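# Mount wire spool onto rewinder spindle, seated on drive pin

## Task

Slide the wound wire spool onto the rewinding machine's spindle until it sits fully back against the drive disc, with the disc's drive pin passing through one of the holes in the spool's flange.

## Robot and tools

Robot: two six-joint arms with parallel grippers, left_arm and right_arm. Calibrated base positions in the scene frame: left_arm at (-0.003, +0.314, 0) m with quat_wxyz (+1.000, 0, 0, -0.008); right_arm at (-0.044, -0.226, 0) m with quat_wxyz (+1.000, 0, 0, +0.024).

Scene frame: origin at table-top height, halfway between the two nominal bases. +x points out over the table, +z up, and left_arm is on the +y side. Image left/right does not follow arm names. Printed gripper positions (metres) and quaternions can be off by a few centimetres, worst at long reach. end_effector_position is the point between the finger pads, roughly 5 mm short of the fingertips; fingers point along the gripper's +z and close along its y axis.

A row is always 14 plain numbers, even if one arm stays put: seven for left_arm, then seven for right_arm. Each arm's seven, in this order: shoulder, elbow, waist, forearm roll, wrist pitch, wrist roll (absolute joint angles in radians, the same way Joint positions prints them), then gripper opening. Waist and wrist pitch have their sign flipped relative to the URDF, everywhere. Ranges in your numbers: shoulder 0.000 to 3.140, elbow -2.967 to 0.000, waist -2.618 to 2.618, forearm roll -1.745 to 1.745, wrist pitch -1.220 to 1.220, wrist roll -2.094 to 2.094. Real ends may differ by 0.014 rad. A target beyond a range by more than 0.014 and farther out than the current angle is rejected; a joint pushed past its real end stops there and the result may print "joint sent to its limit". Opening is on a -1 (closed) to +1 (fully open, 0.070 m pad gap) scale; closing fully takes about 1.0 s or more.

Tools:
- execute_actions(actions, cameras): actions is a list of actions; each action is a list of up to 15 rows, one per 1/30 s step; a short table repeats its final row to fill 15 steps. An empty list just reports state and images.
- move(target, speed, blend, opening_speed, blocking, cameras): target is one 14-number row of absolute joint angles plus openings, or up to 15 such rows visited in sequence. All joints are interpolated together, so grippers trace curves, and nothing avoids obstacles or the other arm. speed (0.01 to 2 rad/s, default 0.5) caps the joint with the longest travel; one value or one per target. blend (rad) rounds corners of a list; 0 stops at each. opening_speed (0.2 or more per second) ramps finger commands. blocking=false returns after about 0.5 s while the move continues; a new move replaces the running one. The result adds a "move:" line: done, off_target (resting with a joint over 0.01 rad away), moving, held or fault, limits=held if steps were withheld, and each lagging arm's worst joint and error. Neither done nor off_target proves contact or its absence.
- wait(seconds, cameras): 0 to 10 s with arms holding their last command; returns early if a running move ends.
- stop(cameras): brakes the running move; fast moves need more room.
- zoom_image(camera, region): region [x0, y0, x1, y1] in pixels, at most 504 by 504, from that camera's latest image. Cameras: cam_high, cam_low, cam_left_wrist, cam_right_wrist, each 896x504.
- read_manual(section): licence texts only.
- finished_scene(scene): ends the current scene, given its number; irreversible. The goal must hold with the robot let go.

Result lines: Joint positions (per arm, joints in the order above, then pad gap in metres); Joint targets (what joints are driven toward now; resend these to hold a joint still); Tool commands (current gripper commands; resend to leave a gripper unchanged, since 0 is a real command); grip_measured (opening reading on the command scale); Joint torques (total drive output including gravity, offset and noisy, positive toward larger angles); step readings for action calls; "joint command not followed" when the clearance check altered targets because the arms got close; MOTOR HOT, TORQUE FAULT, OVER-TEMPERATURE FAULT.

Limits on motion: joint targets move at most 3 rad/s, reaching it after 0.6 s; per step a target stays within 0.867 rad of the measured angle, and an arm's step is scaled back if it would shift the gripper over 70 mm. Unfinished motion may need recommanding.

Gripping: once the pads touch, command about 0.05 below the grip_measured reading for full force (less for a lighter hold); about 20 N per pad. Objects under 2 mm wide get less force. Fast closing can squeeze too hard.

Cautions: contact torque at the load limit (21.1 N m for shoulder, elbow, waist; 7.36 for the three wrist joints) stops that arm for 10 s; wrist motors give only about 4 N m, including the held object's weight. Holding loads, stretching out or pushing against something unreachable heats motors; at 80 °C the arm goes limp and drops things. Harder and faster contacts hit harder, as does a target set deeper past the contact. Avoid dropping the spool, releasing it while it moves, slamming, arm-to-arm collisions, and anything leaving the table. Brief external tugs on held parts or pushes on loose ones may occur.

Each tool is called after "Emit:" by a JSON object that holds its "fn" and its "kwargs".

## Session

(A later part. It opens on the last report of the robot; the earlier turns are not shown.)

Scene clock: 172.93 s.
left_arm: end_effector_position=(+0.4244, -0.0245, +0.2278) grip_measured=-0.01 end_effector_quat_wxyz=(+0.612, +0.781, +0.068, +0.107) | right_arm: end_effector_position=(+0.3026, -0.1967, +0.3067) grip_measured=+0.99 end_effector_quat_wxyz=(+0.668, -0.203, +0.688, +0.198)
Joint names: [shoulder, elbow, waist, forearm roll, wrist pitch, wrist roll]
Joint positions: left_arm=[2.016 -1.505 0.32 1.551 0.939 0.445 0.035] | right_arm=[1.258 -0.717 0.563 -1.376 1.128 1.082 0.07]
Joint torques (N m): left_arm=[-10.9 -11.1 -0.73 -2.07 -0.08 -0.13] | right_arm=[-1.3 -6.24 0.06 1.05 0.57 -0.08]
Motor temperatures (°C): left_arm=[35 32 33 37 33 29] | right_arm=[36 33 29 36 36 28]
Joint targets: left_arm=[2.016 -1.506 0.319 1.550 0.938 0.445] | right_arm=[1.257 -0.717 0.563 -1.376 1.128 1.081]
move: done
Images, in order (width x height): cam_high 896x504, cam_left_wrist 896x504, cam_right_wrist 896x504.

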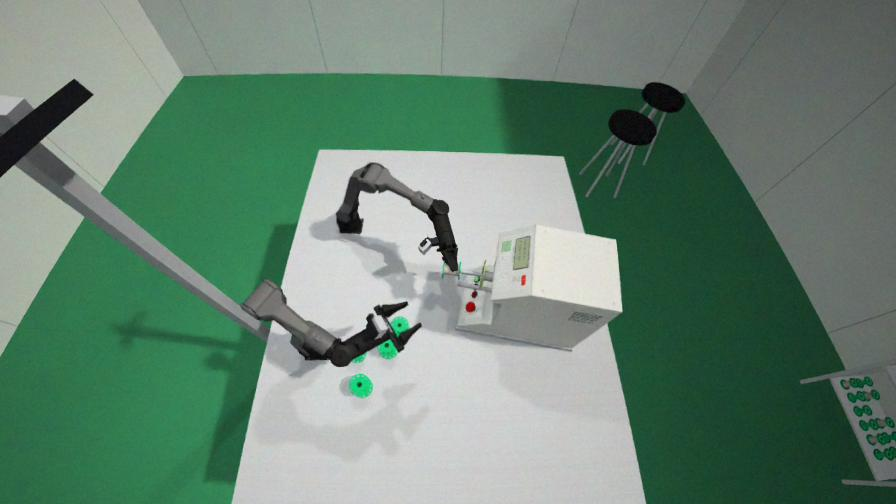

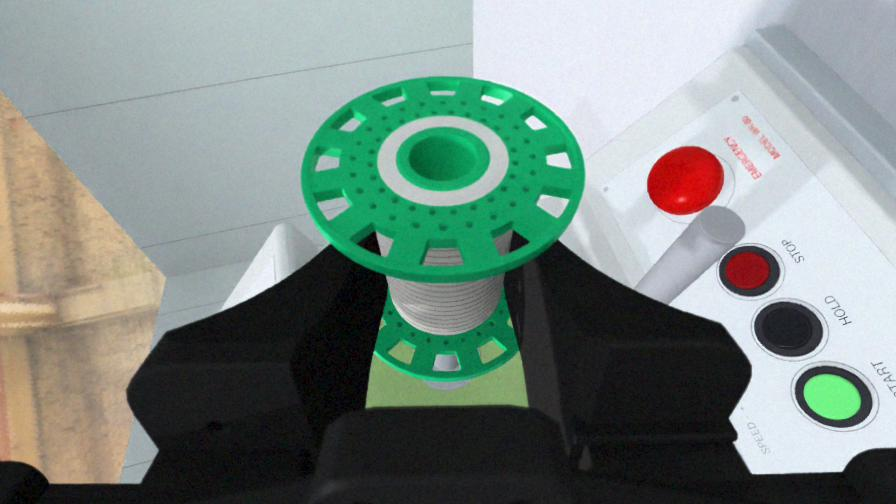

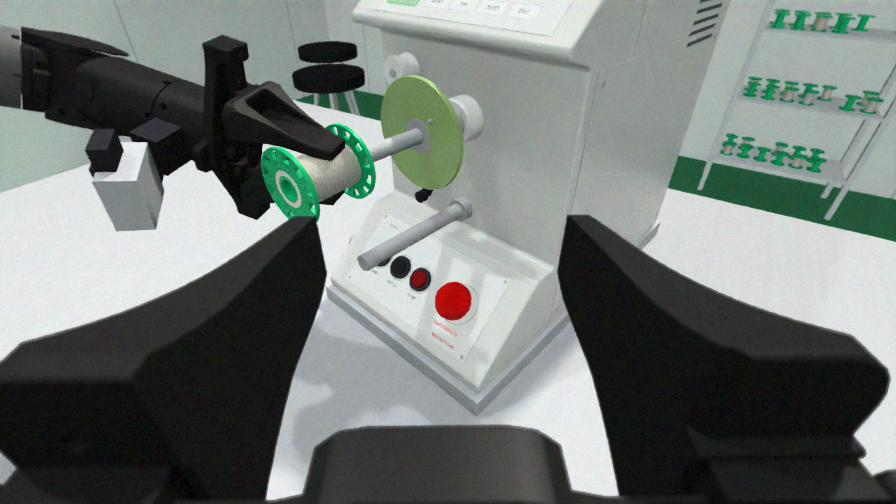

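Emit:
{"fn": "move", "kwargs": {"target": [2.0115, -1.4989, 0.3152, 1.5505, 0.938, 0.445, -0.05, 1.257, -0.717, 0.563, -1.376, 1.128, 1.081, 1.0], "speed": 0.05, "cameras": ["cam_high", "cam_left_wrist", "cam_right_wrist"]}}

Emit:
{"fn": "zoom_image", "kwargs": {"camera": "cam_right_wrist", "region": [245, 105, 385, 225]}}

Emit:
{"fn": "zoom_image", "kwargs": {"camera": "cam_high", "region": [428, 252, 498, 292]}}

Scene clock: 177.90 s.
left_arm: end_effector_position=(+0.4246, -0.0225, +0.2283) grip_measured=-0.01 end_effector_quat_wxyz=(+0.612, +0.780, +0.070, +0.108) | right_arm: end_effector_position=(+0.3026, -0.1967, +0.3067) grip_measured=+0.99 end_effector_quat_wxyz=(+0.668, -0.203, +0.688, +0.198)
Joint names: [shoulder, elbow, waist, forearm roll, wrist pitch, wrist roll]
Joint positions: left_arm=[2.011 -1.499 0.316 1.55 0.939 0.445 0.035] | right_arm=[1.258 -0.717 0.563 -1.376 1.128 1.082 0.07]
Joint torques (N m): left_arm=[-15.91 -9.06 -6.34 -1.95 0.1 0.19] | right_arm=[-1.31 -6.17 0.06 1.02 0.59 -0.1]
Motor temperatures (°C): left_arm=[35 32 33 39 33 29] | right_arm=[36 33 29 36 36 28]
Joint targets: left_arm=[2.012 -1.499 0.315 1.550 0.938 0.445] | right_arm=[1.257 -0.717 0.563 -1.376 1.128 1.081]
move: done
Images, in order (width x height): cam_high 896x504, cam_left_wrist 896x504, cam_right_wrist 896x504.

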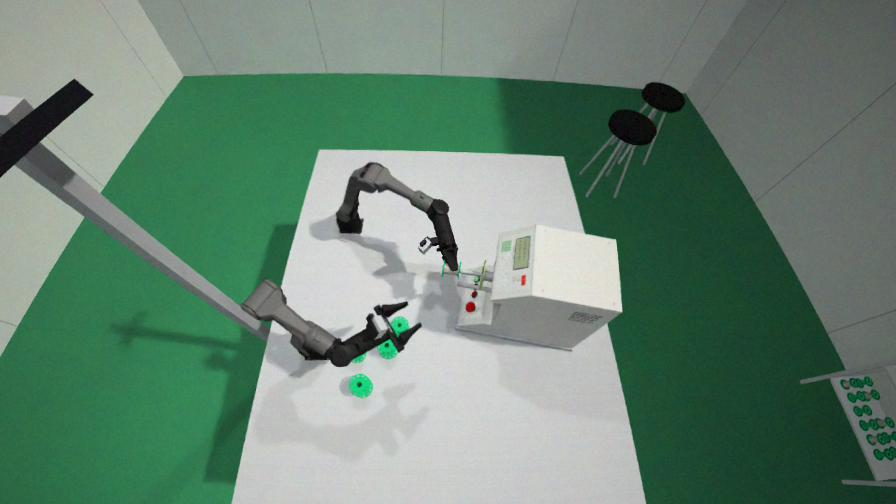

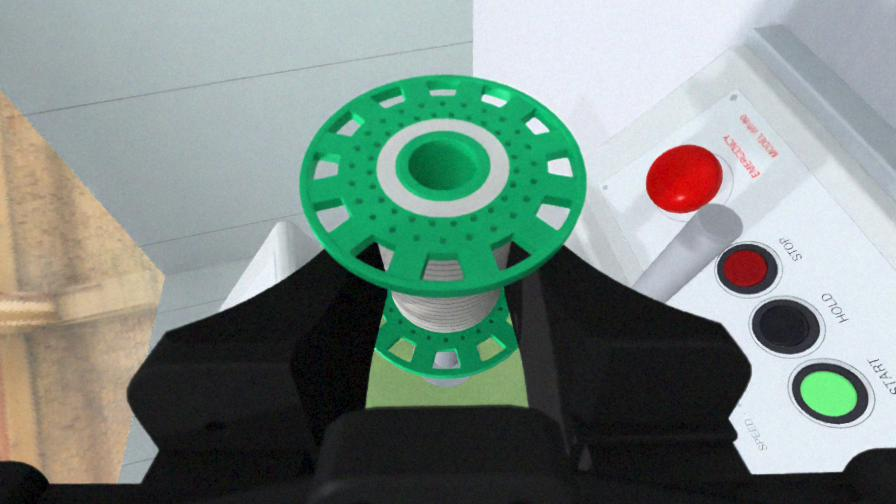

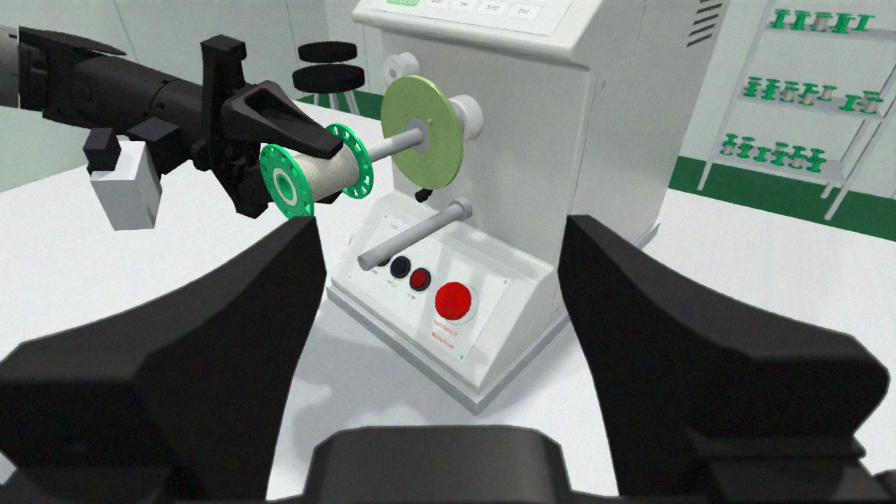

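Scaled by 3.600 from the camera's 896x504 image, which has a finer 1280x720 frame.

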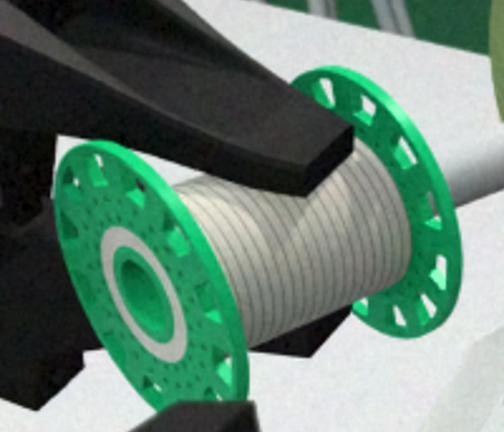

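Scaled by 7.200 from the camera's 896x504 image, which has a finer 1280x720 frame.

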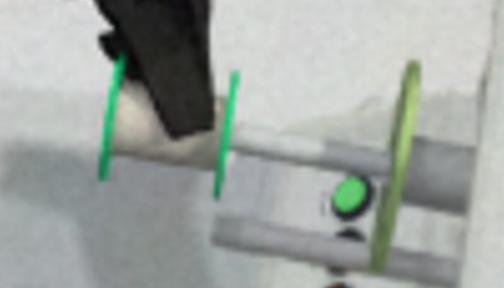

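Emit:
{"fn": "move", "kwargs": {"target": [2.0115, -1.4989, 0.3152, 1.5505, 0.938, 0.445, 0.05, 1.257, -0.717, 0.563, -1.376, 1.128, 1.081, 1.0], "speed": 0.05, "opening_speed": 0.2, "cameras": ["cam_high", "cam_left_wrist", "cam_right_wrist"]}}

Emit:
{"fn": "zoom_image", "kwargs": {"camera": "cam_right_wrist", "region": [245, 105, 385, 225]}}

Emit:
{"fn": "zoom_image", "kwargs": {"camera": "cam_high", "region": [428, 252, 498, 292]}}

Scene clock: 180.53 s.
left_arm: end_effector_position=(+0.4254, -0.0215, +0.2286) grip_measured=+0.05 end_effector_quat_wxyz=(+0.611, +0.781, +0.070, +0.109) | right_arm: end_effector_position=(+0.3026, -0.1967, +0.3067) grip_measured=+0.99 end_effector_quat_wxyz=(+0.668, -0.203, +0.688, +0.198)
Joint names: [shoulder, elbow, waist, forearm roll, wrist pitch, wrist roll]
Joint positions: left_arm=[2.01 -1.499 0.314 1.551 0.937 0.445 0.037] | right_arm=[1.258 -0.717 0.563 -1.376 1.128 1.082 0.07]
Joint torques (N m): left_arm=[-9.26 -7.22 1.91 -1.09 0.54 -0.01] | right_arm=[-1.32 -6.2 0.09 1.02 0.59 -0.09]
Motor temperatures (°C): left_arm=[35 32 33 39 33 29] | right_arm=[36 33 29 36 36 28]
Joint targets: left_arm=[2.012 -1.499 0.315 1.551 0.938 0.445] | right_arm=[1.257 -0.717 0.563 -1.376 1.128 1.081]
move: done
Images, in order (width x height): cam_high 896x504, cam_left_wrist 896x504, cam_right_wrist 896x504.

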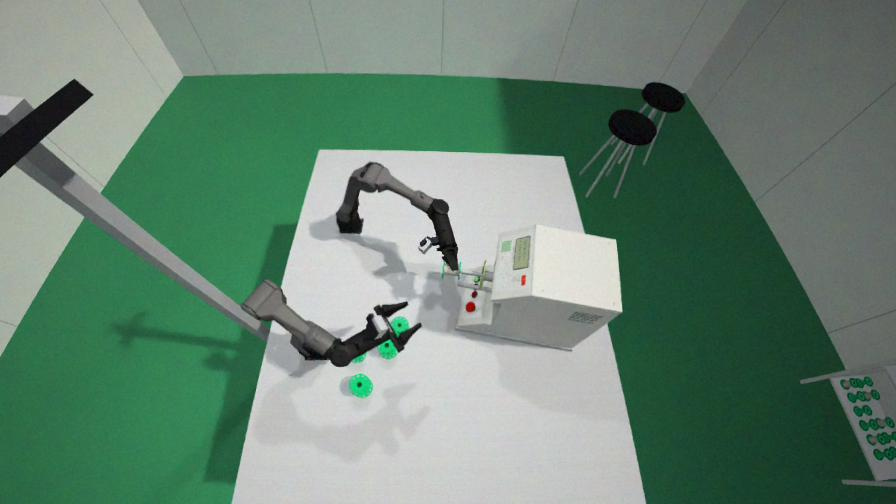

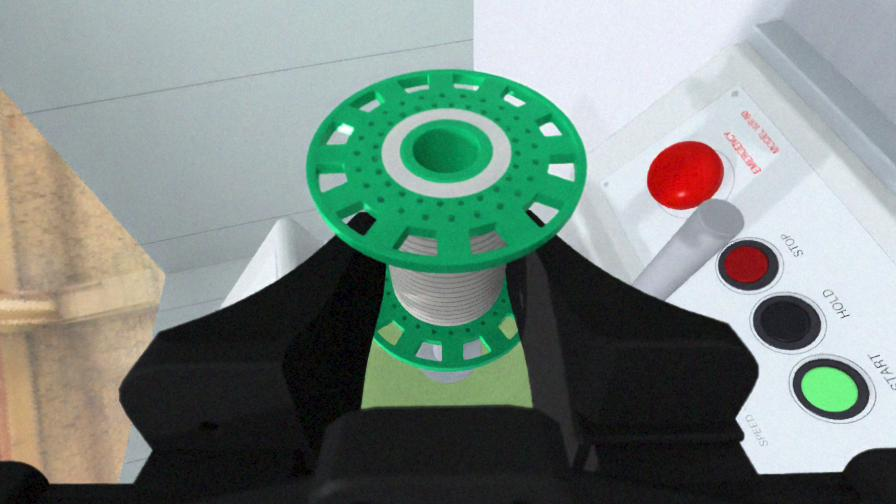

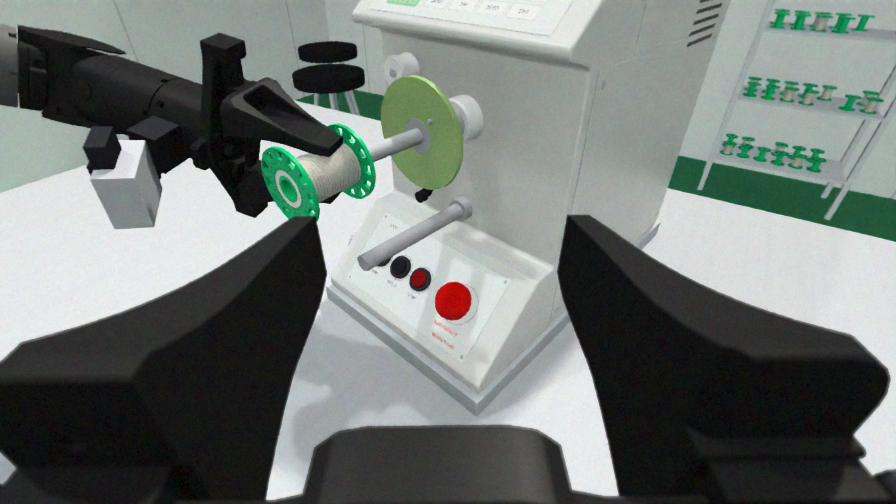

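Scaled by 3.600 from the camera's 896x504 image, which has a finer 1280x720 frame.

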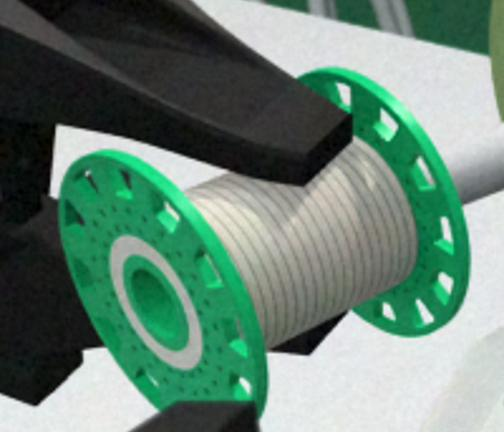

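Scaled by 7.200 from the camera's 896x504 image, which has a finer 1280x720 frame.

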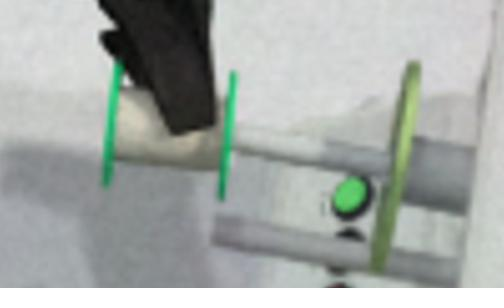

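Emit:
{"fn": "move", "kwargs": {"target": [2.0363, -1.5414, 0.3107, 1.5646, 0.9453, 0.4265, 0.05, 1.257, -0.717, 0.563, -1.376, 1.128, 1.081, 1.0], "speed": 0.04, "cameras": ["cam_high", "cam_left_wrist", "cam_right_wrist"]}}

Emit:
{"fn": "zoom_image", "kwargs": {"camera": "cam_right_wrist", "region": [245, 105, 385, 225]}}

Emit:
{"fn": "zoom_image", "kwargs": {"camera": "cam_high", "region": [428, 252, 498, 292]}}

Scene clock: 187.90 s.
left_arm: end_effector_position=(+0.4318, -0.0232, +0.2283) grip_measured=+0.05 end_effector_quat_wxyz=(+0.612, +0.780, +0.068, +0.108) | right_arm: end_effector_position=(+0.3026, -0.1967, +0.3067) grip_measured=+0.99 end_effector_quat_wxyz=(+0.668, -0.203, +0.688, +0.198)
Joint names: [shoulder, elbow, waist, forearm roll, wrist pitch, wrist roll]
Joint positions: left_arm=[2.037 -1.542 0.311 1.564 0.945 0.427 0.037] | right_arm=[1.258 -0.717 0.563 -1.376 1.128 1.082 0.07]
Joint torques (N m): left_arm=[-10.32 -8.95 -0.08 -1.28 0.37 -0.17] | right_arm=[-1.32 -6.14 0.05 1.01 0.61 -0.11]
Motor temperatures (°C): left_arm=[35 32 33 38 33 29] | right_arm=[36 33 29 36 36 28]
Joint targets: left_arm=[2.036 -1.541 0.311 1.565 0.945 0.427] | right_arm=[1.257 -0.717 0.563 -1.376 1.128 1.081]
move: done
Images, in order (width x height): cam_high 896x504, cam_left_wrist 896x504, cam_right_wrist 896x504.

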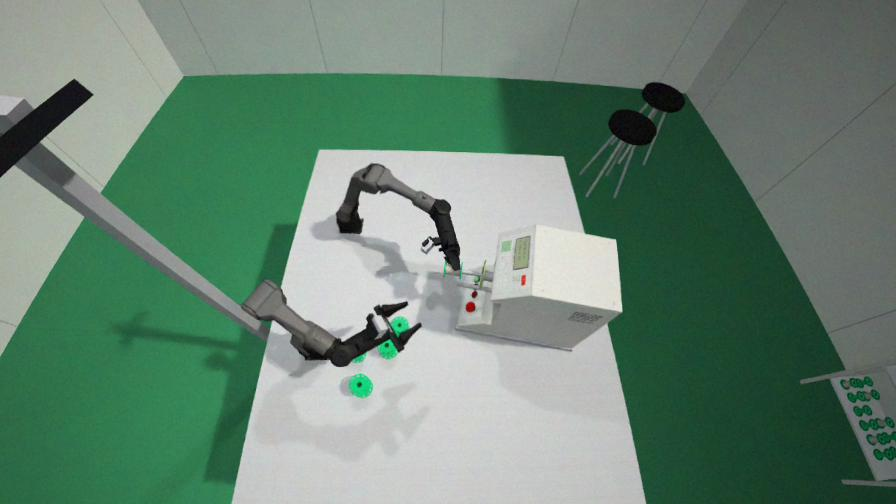

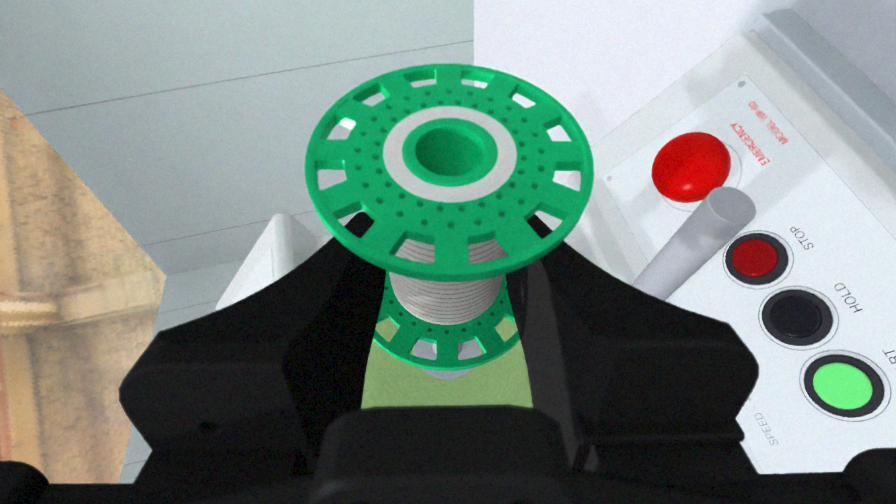

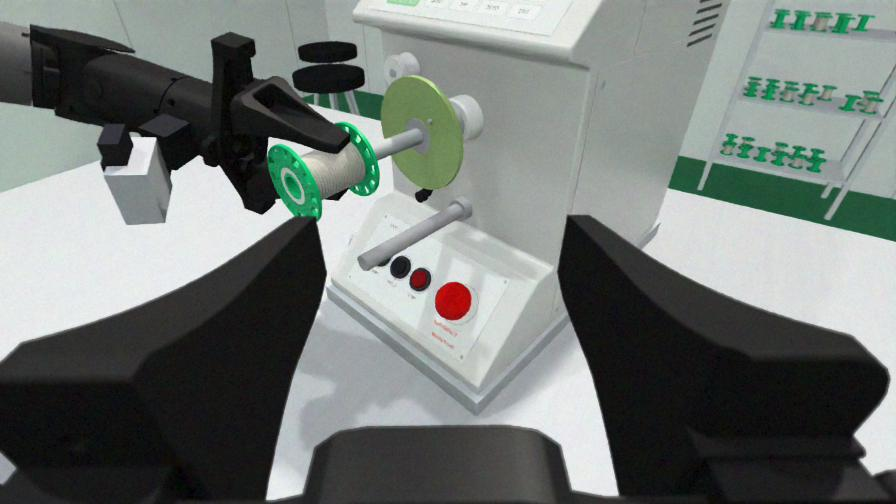

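Scaled by 3.600 from the camera's 896x504 image, which has a finer 1280x720 frame.

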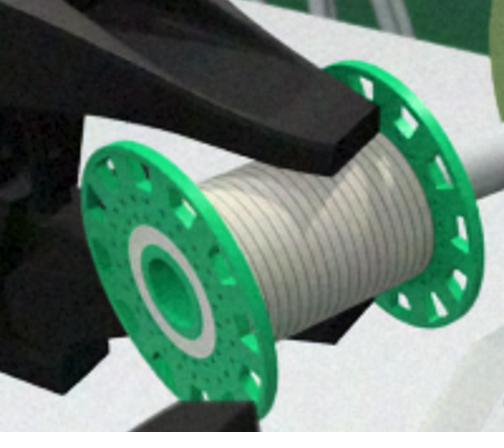

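Scaled by 7.200 from the camera's 896x504 image, which has a finer 1280x720 frame.

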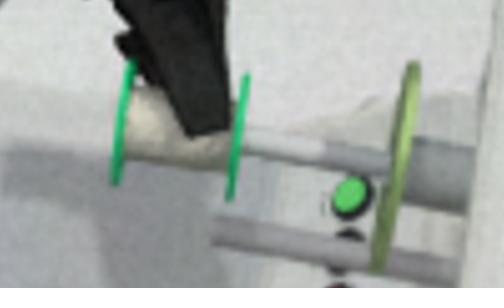

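Emit:
{"fn": "move", "kwargs": {"target": [2.0707, -1.5988, 0.3074, 1.5825, 0.9482, 0.3983, 0.05, 1.257, -0.717, 0.563, -1.376, 1.128, 1.081, 1.0], "speed": 0.05, "cameras": ["cam_high", "cam_left_wrist", "cam_right_wrist"]}}

Emit:
{"fn": "zoom_image", "kwargs": {"camera": "cam_right_wrist", "region": [245, 95, 405, 225]}}

Emit:
{"fn": "zoom_image", "kwargs": {"camera": "cam_high", "region": [428, 252, 498, 292]}}

Scene clock: 192.40 s.
left_arm: end_effector_position=(+0.4414, -0.0253, +0.2284) grip_measured=+0.05 end_effector_quat_wxyz=(+0.612, +0.780, +0.068, +0.108) | right_arm: end_effector_position=(+0.3026, -0.1967, +0.3067) grip_measured=+0.99 end_effector_quat_wxyz=(+0.668, -0.203, +0.688, +0.198)
Joint names: [shoulder, elbow, waist, forearm roll, wrist pitch, wrist roll]
Joint positions: left_arm=[2.071 -1.599 0.308 1.582 0.948 0.398 0.037] | right_arm=[1.258 -0.717 0.563 -1.376 1.128 1.082 0.07]
Joint torques (N m): left_arm=[-10.27 -8.4 -0.08 -1.13 0.34 -0.14] | right_arm=[-1.35 -6.13 0.04 0.99 0.63 -0.12]
Motor temperatures (°C): left_arm=[35 32 33 38 33 29] | right_arm=[36 33 29 36 36 28]
Joint targets: left_arm=[2.071 -1.599 0.307 1.582 0.948 0.398] | right_arm=[1.257 -0.717 0.563 -1.376 1.128 1.081]
move: done
Images, in order (width x height): cam_high 896x504, cam_left_wrist 896x504, cam_right_wrist 896x504.

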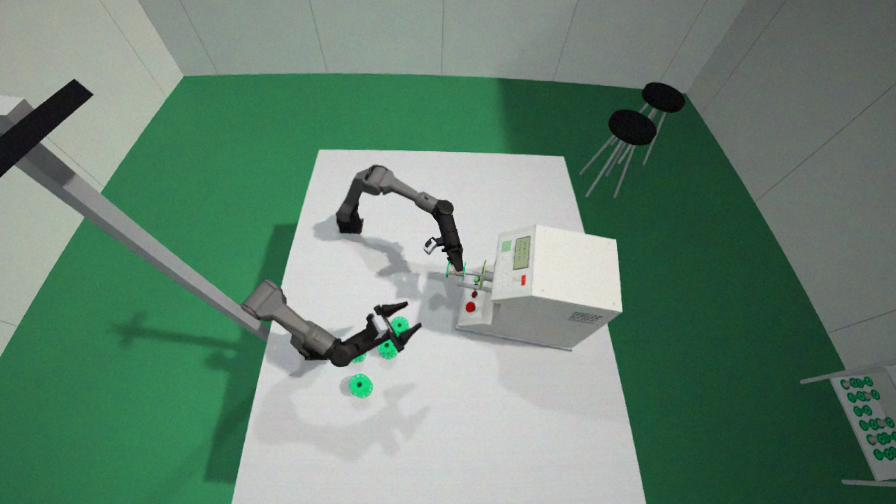

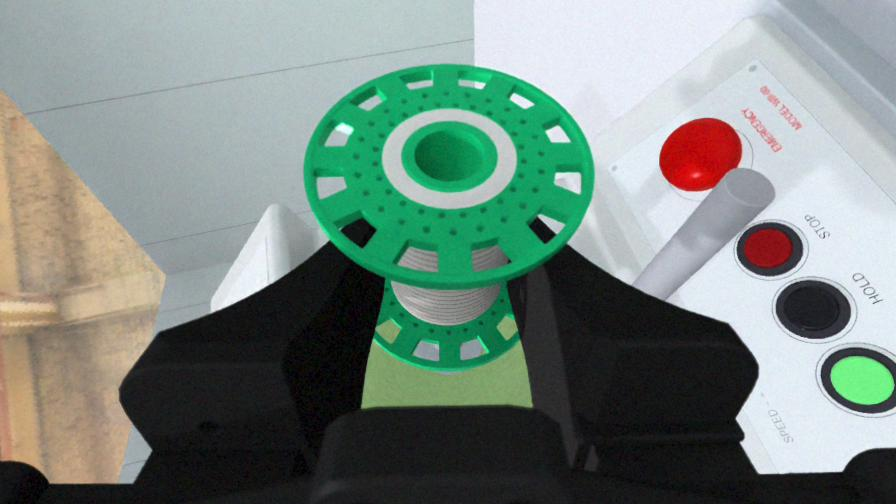

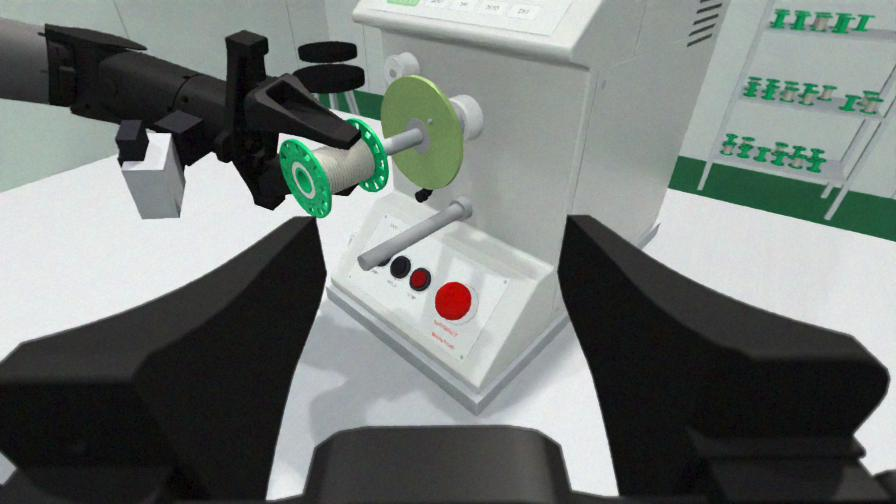

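Scaled by 3.150 from the camera's 896x504 image, which has a finer 1280x720 frame.

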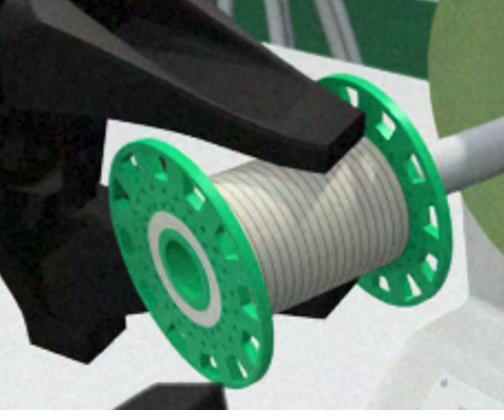

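Scaled by 7.200 from the camera's 896x504 image, which has a finer 1280x720 frame.

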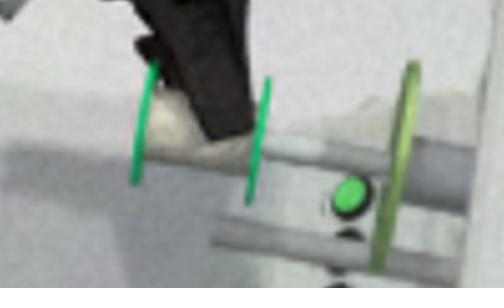

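Emit:
{"fn": "move", "kwargs": {"target": [[2.1246, -1.6925, 0.3020, 1.6127, 0.9544, 0.3495, 0.05, 1.257, -0.717, 0.563, -1.376, 1.128, 1.081, 1.0], [2.2023, -1.8289, 0.2958, 1.6554, 0.9639, 0.2784, 0.05, 1.257, -0.717, 0.563, -1.376, 1.128, 1.081, 1.0]], "speed": 0.06, "blend": [0.03, 0]}}

Emit:
{"fn": "zoom_image", "kwargs": {"camera": "cam_right_wrist", "region": [270, 70, 470, 220]}}

Emit:
{"fn": "zoom_image", "kwargs": {"camera": "cam_high", "region": [428, 252, 498, 292]}}

Scene clock: 202.43 s.
left_arm: end_effector_position=(+0.4760, -0.0314, +0.2282) grip_measured=+0.05 end_effector_quat_wxyz=(+0.612, +0.780, +0.068, +0.108) | right_arm: end_effector_position=(+0.3026, -0.1967, +0.3067) grip_measured=+0.99 end_effector_quat_wxyz=(+0.668, -0.203, +0.688, +0.198)
Joint names: [shoulder, elbow, waist, forearm roll, wrist pitch, wrist roll]
Joint positions: left_arm=[2.202 -1.829 0.296 1.655 0.963 0.278 0.037] | right_arm=[1.258 -0.717 0.563 -1.376 1.128 1.082 0.07]
Joint torques (N m): left_arm=[-9.97 -7.31 -0.5 -0.8 0.11 -0.12] | right_arm=[-1.38 -6.09 0.09 0.97 0.65 -0.14]
Motor temperatures (°C): left_arm=[35 32 33 38 33 29] | right_arm=[36 33 29 35 36 28]
Joint targets: left_arm=[2.202 -1.829 0.296 1.655 0.964 0.278] | right_arm=[1.257 -0.717 0.563 -1.376 1.128 1.081]
move: done

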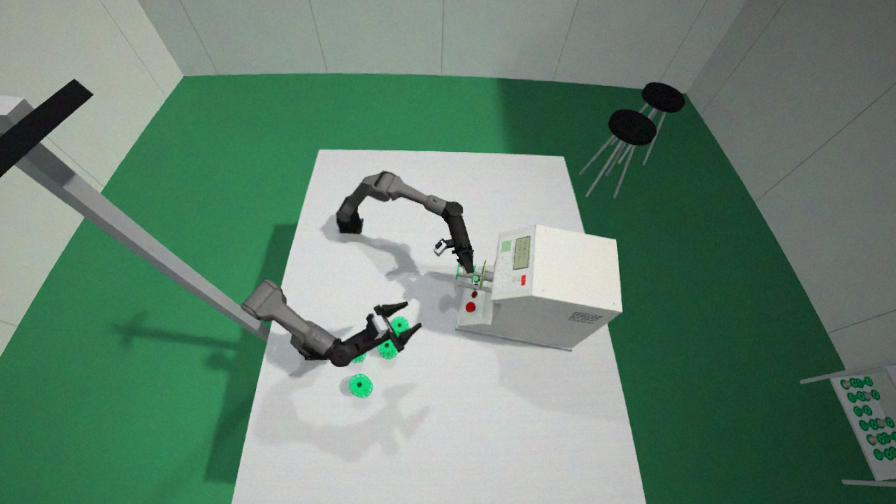

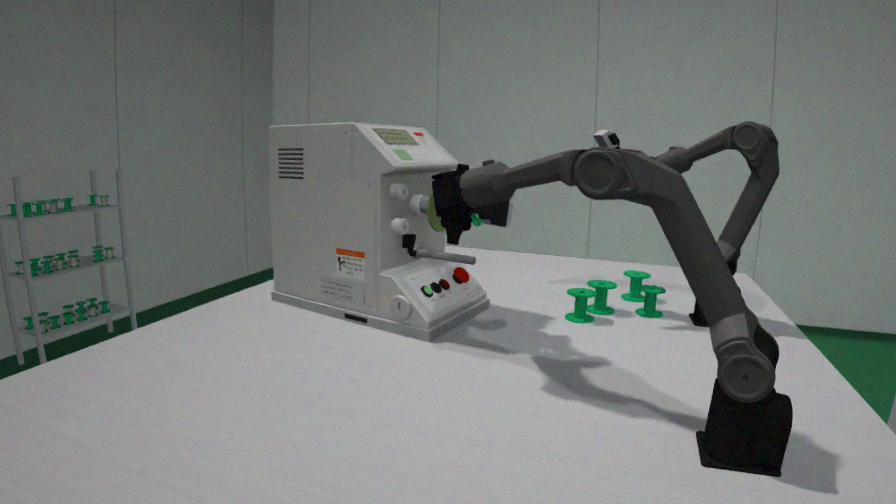

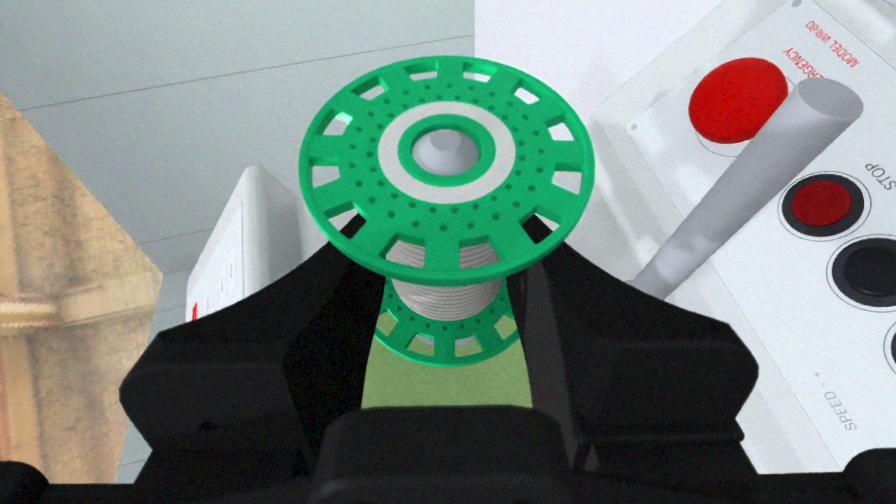

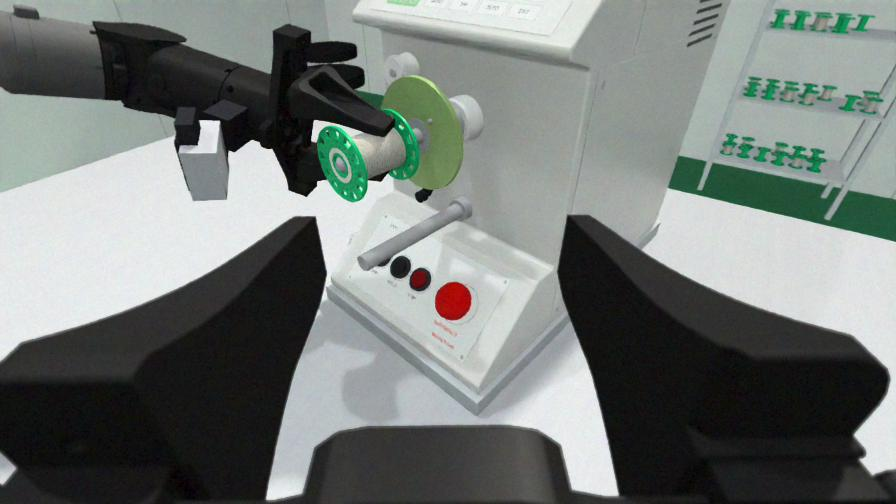

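Scaled by 2.520 from the camera's 896x504 image, which has a finer 1280x720 frame.

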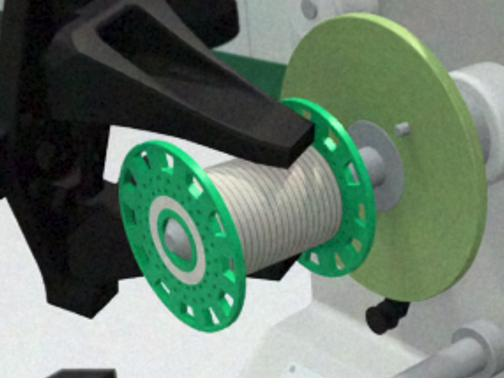

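Scaled by 7.200 from the camera's 896x504 image, which has a finer 1280x720 frame.

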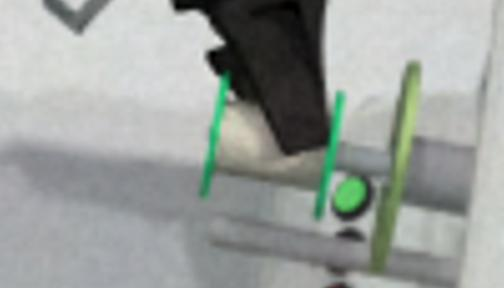

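Emit:
{"fn": "zoom_image", "kwargs": {"camera": "cam_right_wrist", "region": [310, 115, 380, 210]}}

Emit:
{"fn": "zoom_image", "kwargs": {"camera": "cam_right_wrist", "region": [375, 65, 475, 200]}}

Emit:
{"fn": "zoom_image", "kwargs": {"camera": "cam_left_wrist", "region": [290, 40, 610, 300]}}

Scaled by 5.305 from the camera's 896x504 image, which has a finer 1280x720 frame.

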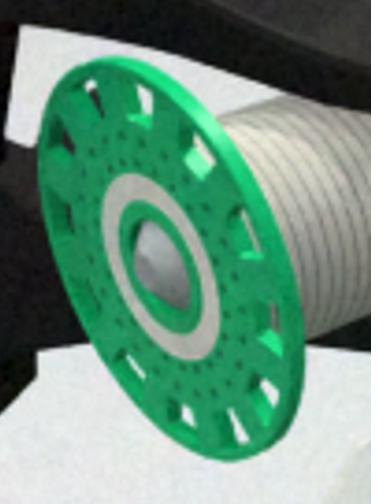

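Scaled by 3.733 from the camera's 896x504 image, which has a finer 1280x720 frame.

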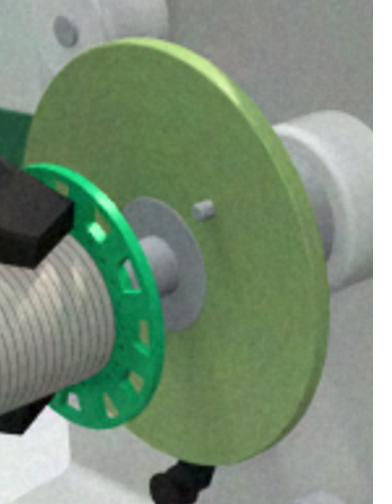

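Scaled by 1.575 from the camera's 896x504 image, which has a finer 1280x720 frame.

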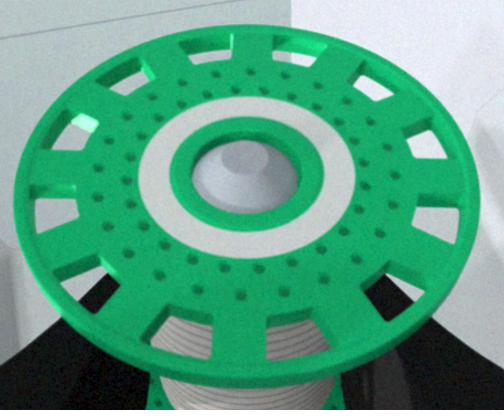

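Emit:
{"fn": "zoom_image", "kwargs": {"camera": "cam_right_wrist", "region": [312, 120, 372, 165]}}

Emit:
{"fn": "zoom_image", "kwargs": {"camera": "cam_right_wrist", "region": [312, 160, 372, 205]}}

Emit:
{"fn": "zoom_image", "kwargs": {"camera": "cam_right_wrist", "region": [380, 100, 440, 160]}}

Scaled by 8.400 from the camera's 896x504 image, which has a finer 1280x720 frame.

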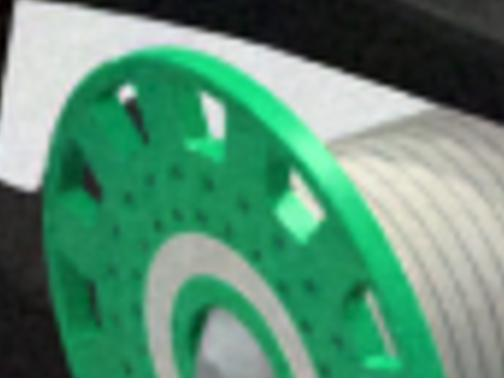

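Scaled by 8.400 from the camera's 896x504 image, which has a finer 1280x720 frame.

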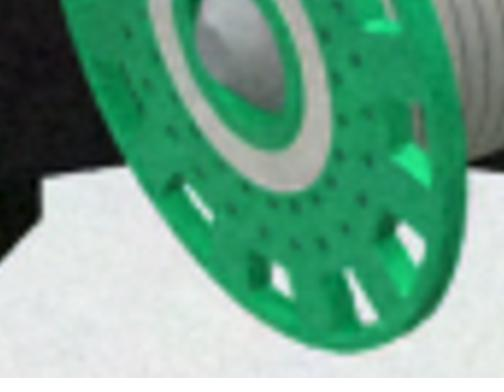

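Scaled by 8.400 from the camera's 896x504 image, which has a finer 1280x720 frame.

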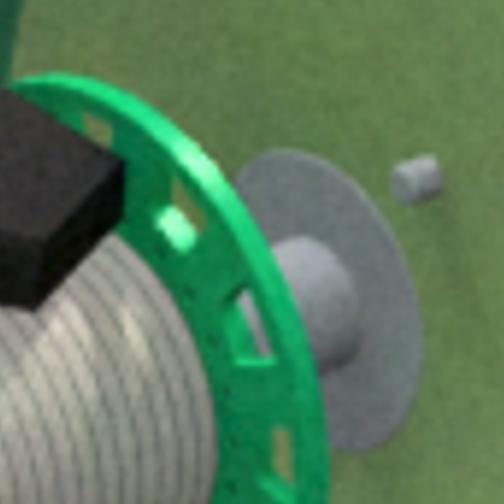

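Emit:
{"fn": "zoom_image", "kwargs": {"camera": "cam_right_wrist", "region": [316, 122, 346, 147]}}

Emit:
{"fn": "zoom_image", "kwargs": {"camera": "cam_right_wrist", "region": [340, 135, 370, 160]}}

Emit:
{"fn": "zoom_image", "kwargs": {"camera": "cam_right_wrist", "region": [340, 172, 370, 202]}}

Scaled by 16.800 from the camera's 896x504 image, which has a finer 1280x720 frame.

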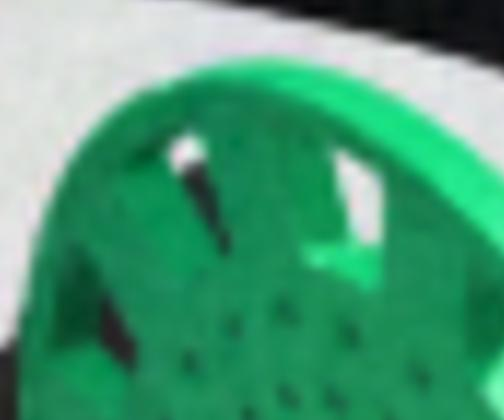

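Scaled by 16.800 from the camera's 896x504 image, which has a finer 1280x720 frame.

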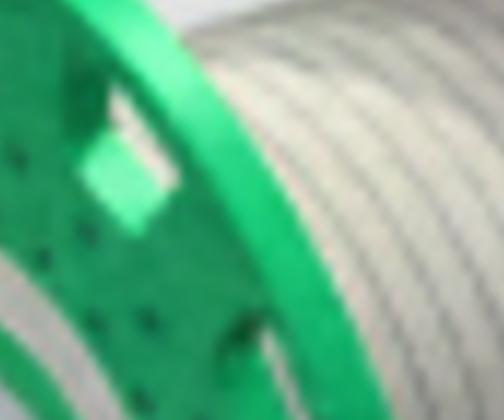

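Scaled by 16.800 from the camera's 896x504 image, which has a finer 1280x720 frame.

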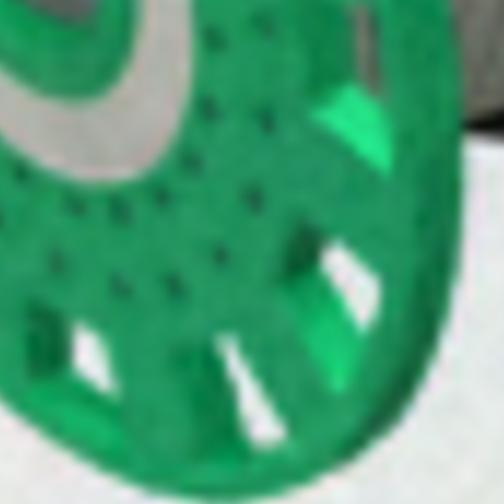

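Emit:
{"fn": "move", "kwargs": {"target": [[2.1985, -1.8210, 0.3023, 1.6511, 0.9574, 0.2826, 0.05, 1.257, -0.717, 0.563, -1.376, 1.128, 1.081, 1.0], [2.1985, -1.8210, 0.3023, 1.6511, 0.9574, 0.2826, 0.3, 1.257, -0.717, 0.563, -1.376, 1.128, 1.081, 1.0], [2.2164, -1.7624, 0.2931, 1.4856, 1.0002, 0.3924, 0.3, 1.257, -0.717, 0.563, -1.376, 1.128, 1.081, 1.0], [2.2415, -1.7146, 0.2896, 1.3352, 1.0591, 0.4839, 0.3, 1.257, -0.717, 0.563, -1.376, 1.128, 1.081, 1.0]], "speed": [0.06, 0.1, 0.15, 0.15], "blend": [0, 0, 0.03, 0], "opening_speed": 0.5, "cameras": ["cam_high", "cam_left_wrist", "cam_right_wrist"]}}

Emit:
{"fn": "zoom_image", "kwargs": {"camera": "cam_right_wrist", "region": [290, 60, 470, 220]}}

Emit:
{"fn": "zoom_image", "kwargs": {"camera": "cam_left_wrist", "region": [290, 40, 610, 400]}}

Scene clock: 232.10 s.
left_arm: end_effector_position=(+0.4739, -0.0340, +0.2280) grip_measured=+0.30 end_effector_quat_wxyz=(+0.693, +0.709, +0.094, +0.084) | right_arm: end_effector_position=(+0.3026, -0.1967, +0.3067) grip_measured=+0.99 end_effector_quat_wxyz=(+0.668, -0.203, +0.688, +0.198)
Joint names: [shoulder, elbow, waist, forearm roll, wrist pitch, wrist roll]
Joint positions: left_arm=[2.242 -1.715 0.29 1.335 1.059 0.485 0.045] | right_arm=[1.258 -0.717 0.563 -1.376 1.128 1.082 0.07]
Joint torques (N m): left_arm=[-10.43 -5.7 -0.25 -0.75 0.3 -0.17] | right_arm=[-1.39 -6.05 0.06 0.95 0.68 -0.15]
Motor temperatures (°C): left_arm=[35 31 33 37 32 29] | right_arm=[36 33 29 35 36 28]
Joint targets: left_arm=[2.241 -1.715 0.290 1.335 1.059 0.484] | right_arm=[1.257 -0.717 0.563 -1.376 1.128 1.081]
move: done
Images, in order (width x height): cam_high 896x504, cam_left_wrist 896x504, cam_right_wrist 896x504.

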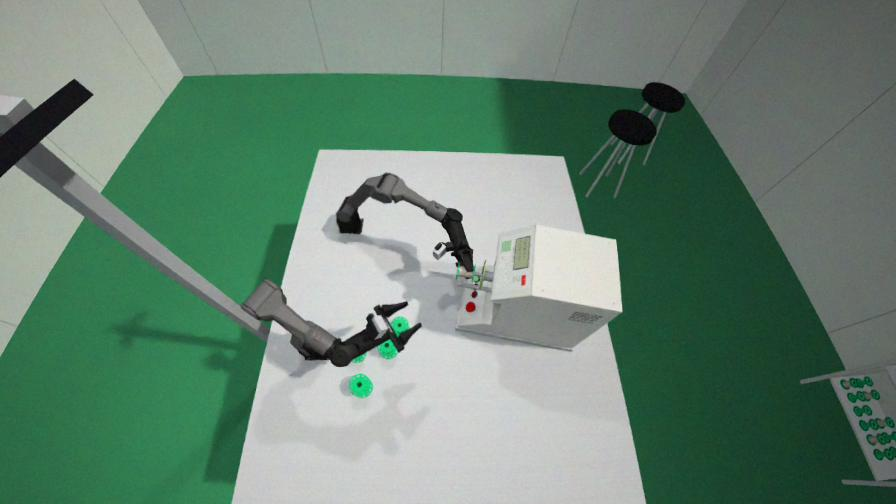

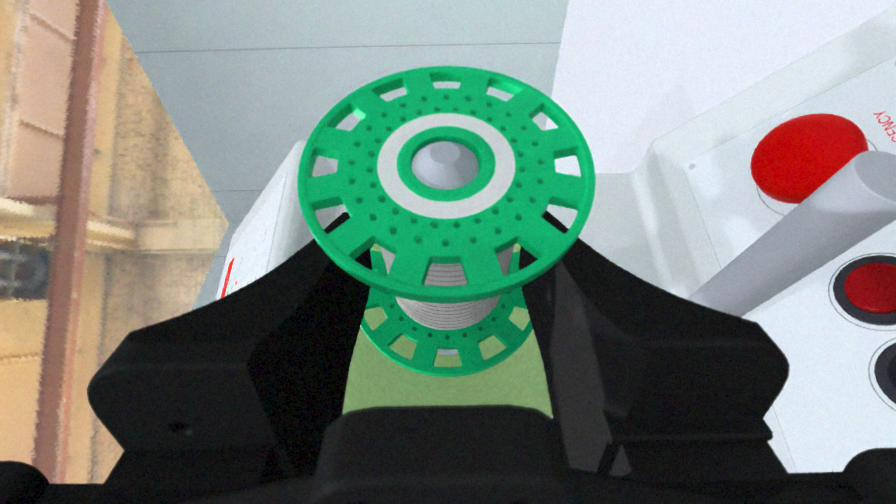

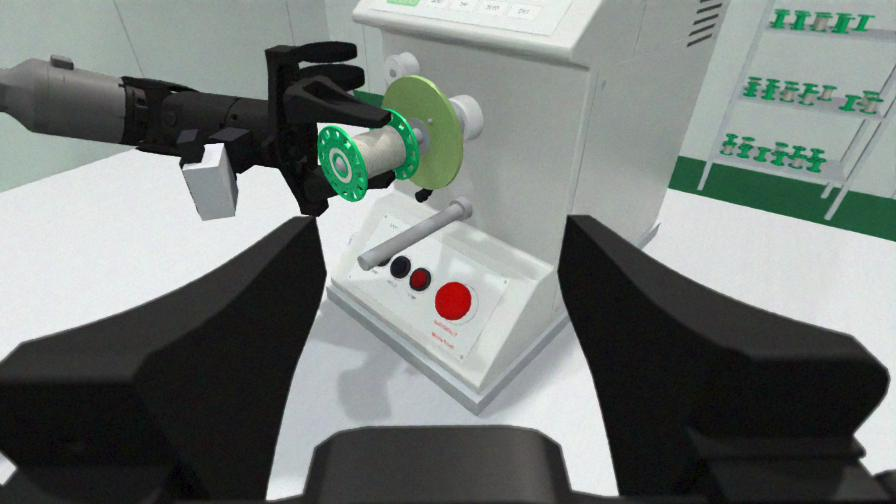

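Scaled by 2.800 from the camera's 896x504 image, which has a finer 1280x720 frame.

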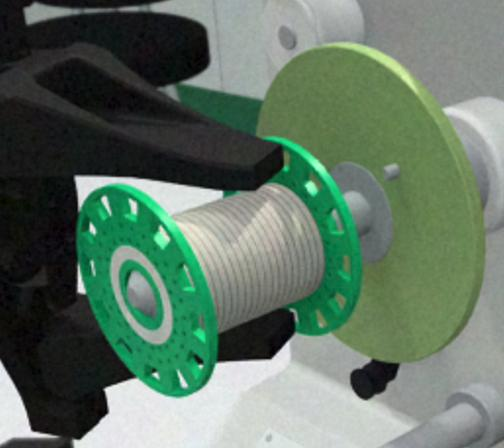

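Scaled by 1.400 from the camera's 896x504 image, which has a finer 1280x720 frame.

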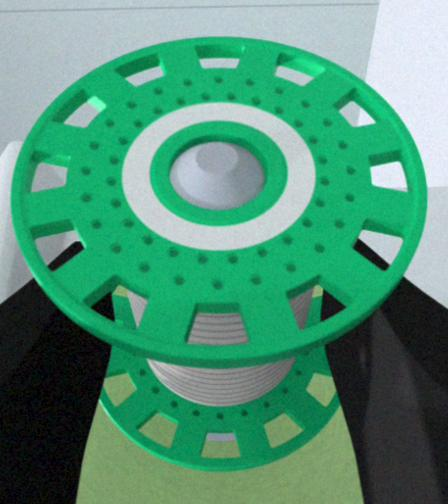

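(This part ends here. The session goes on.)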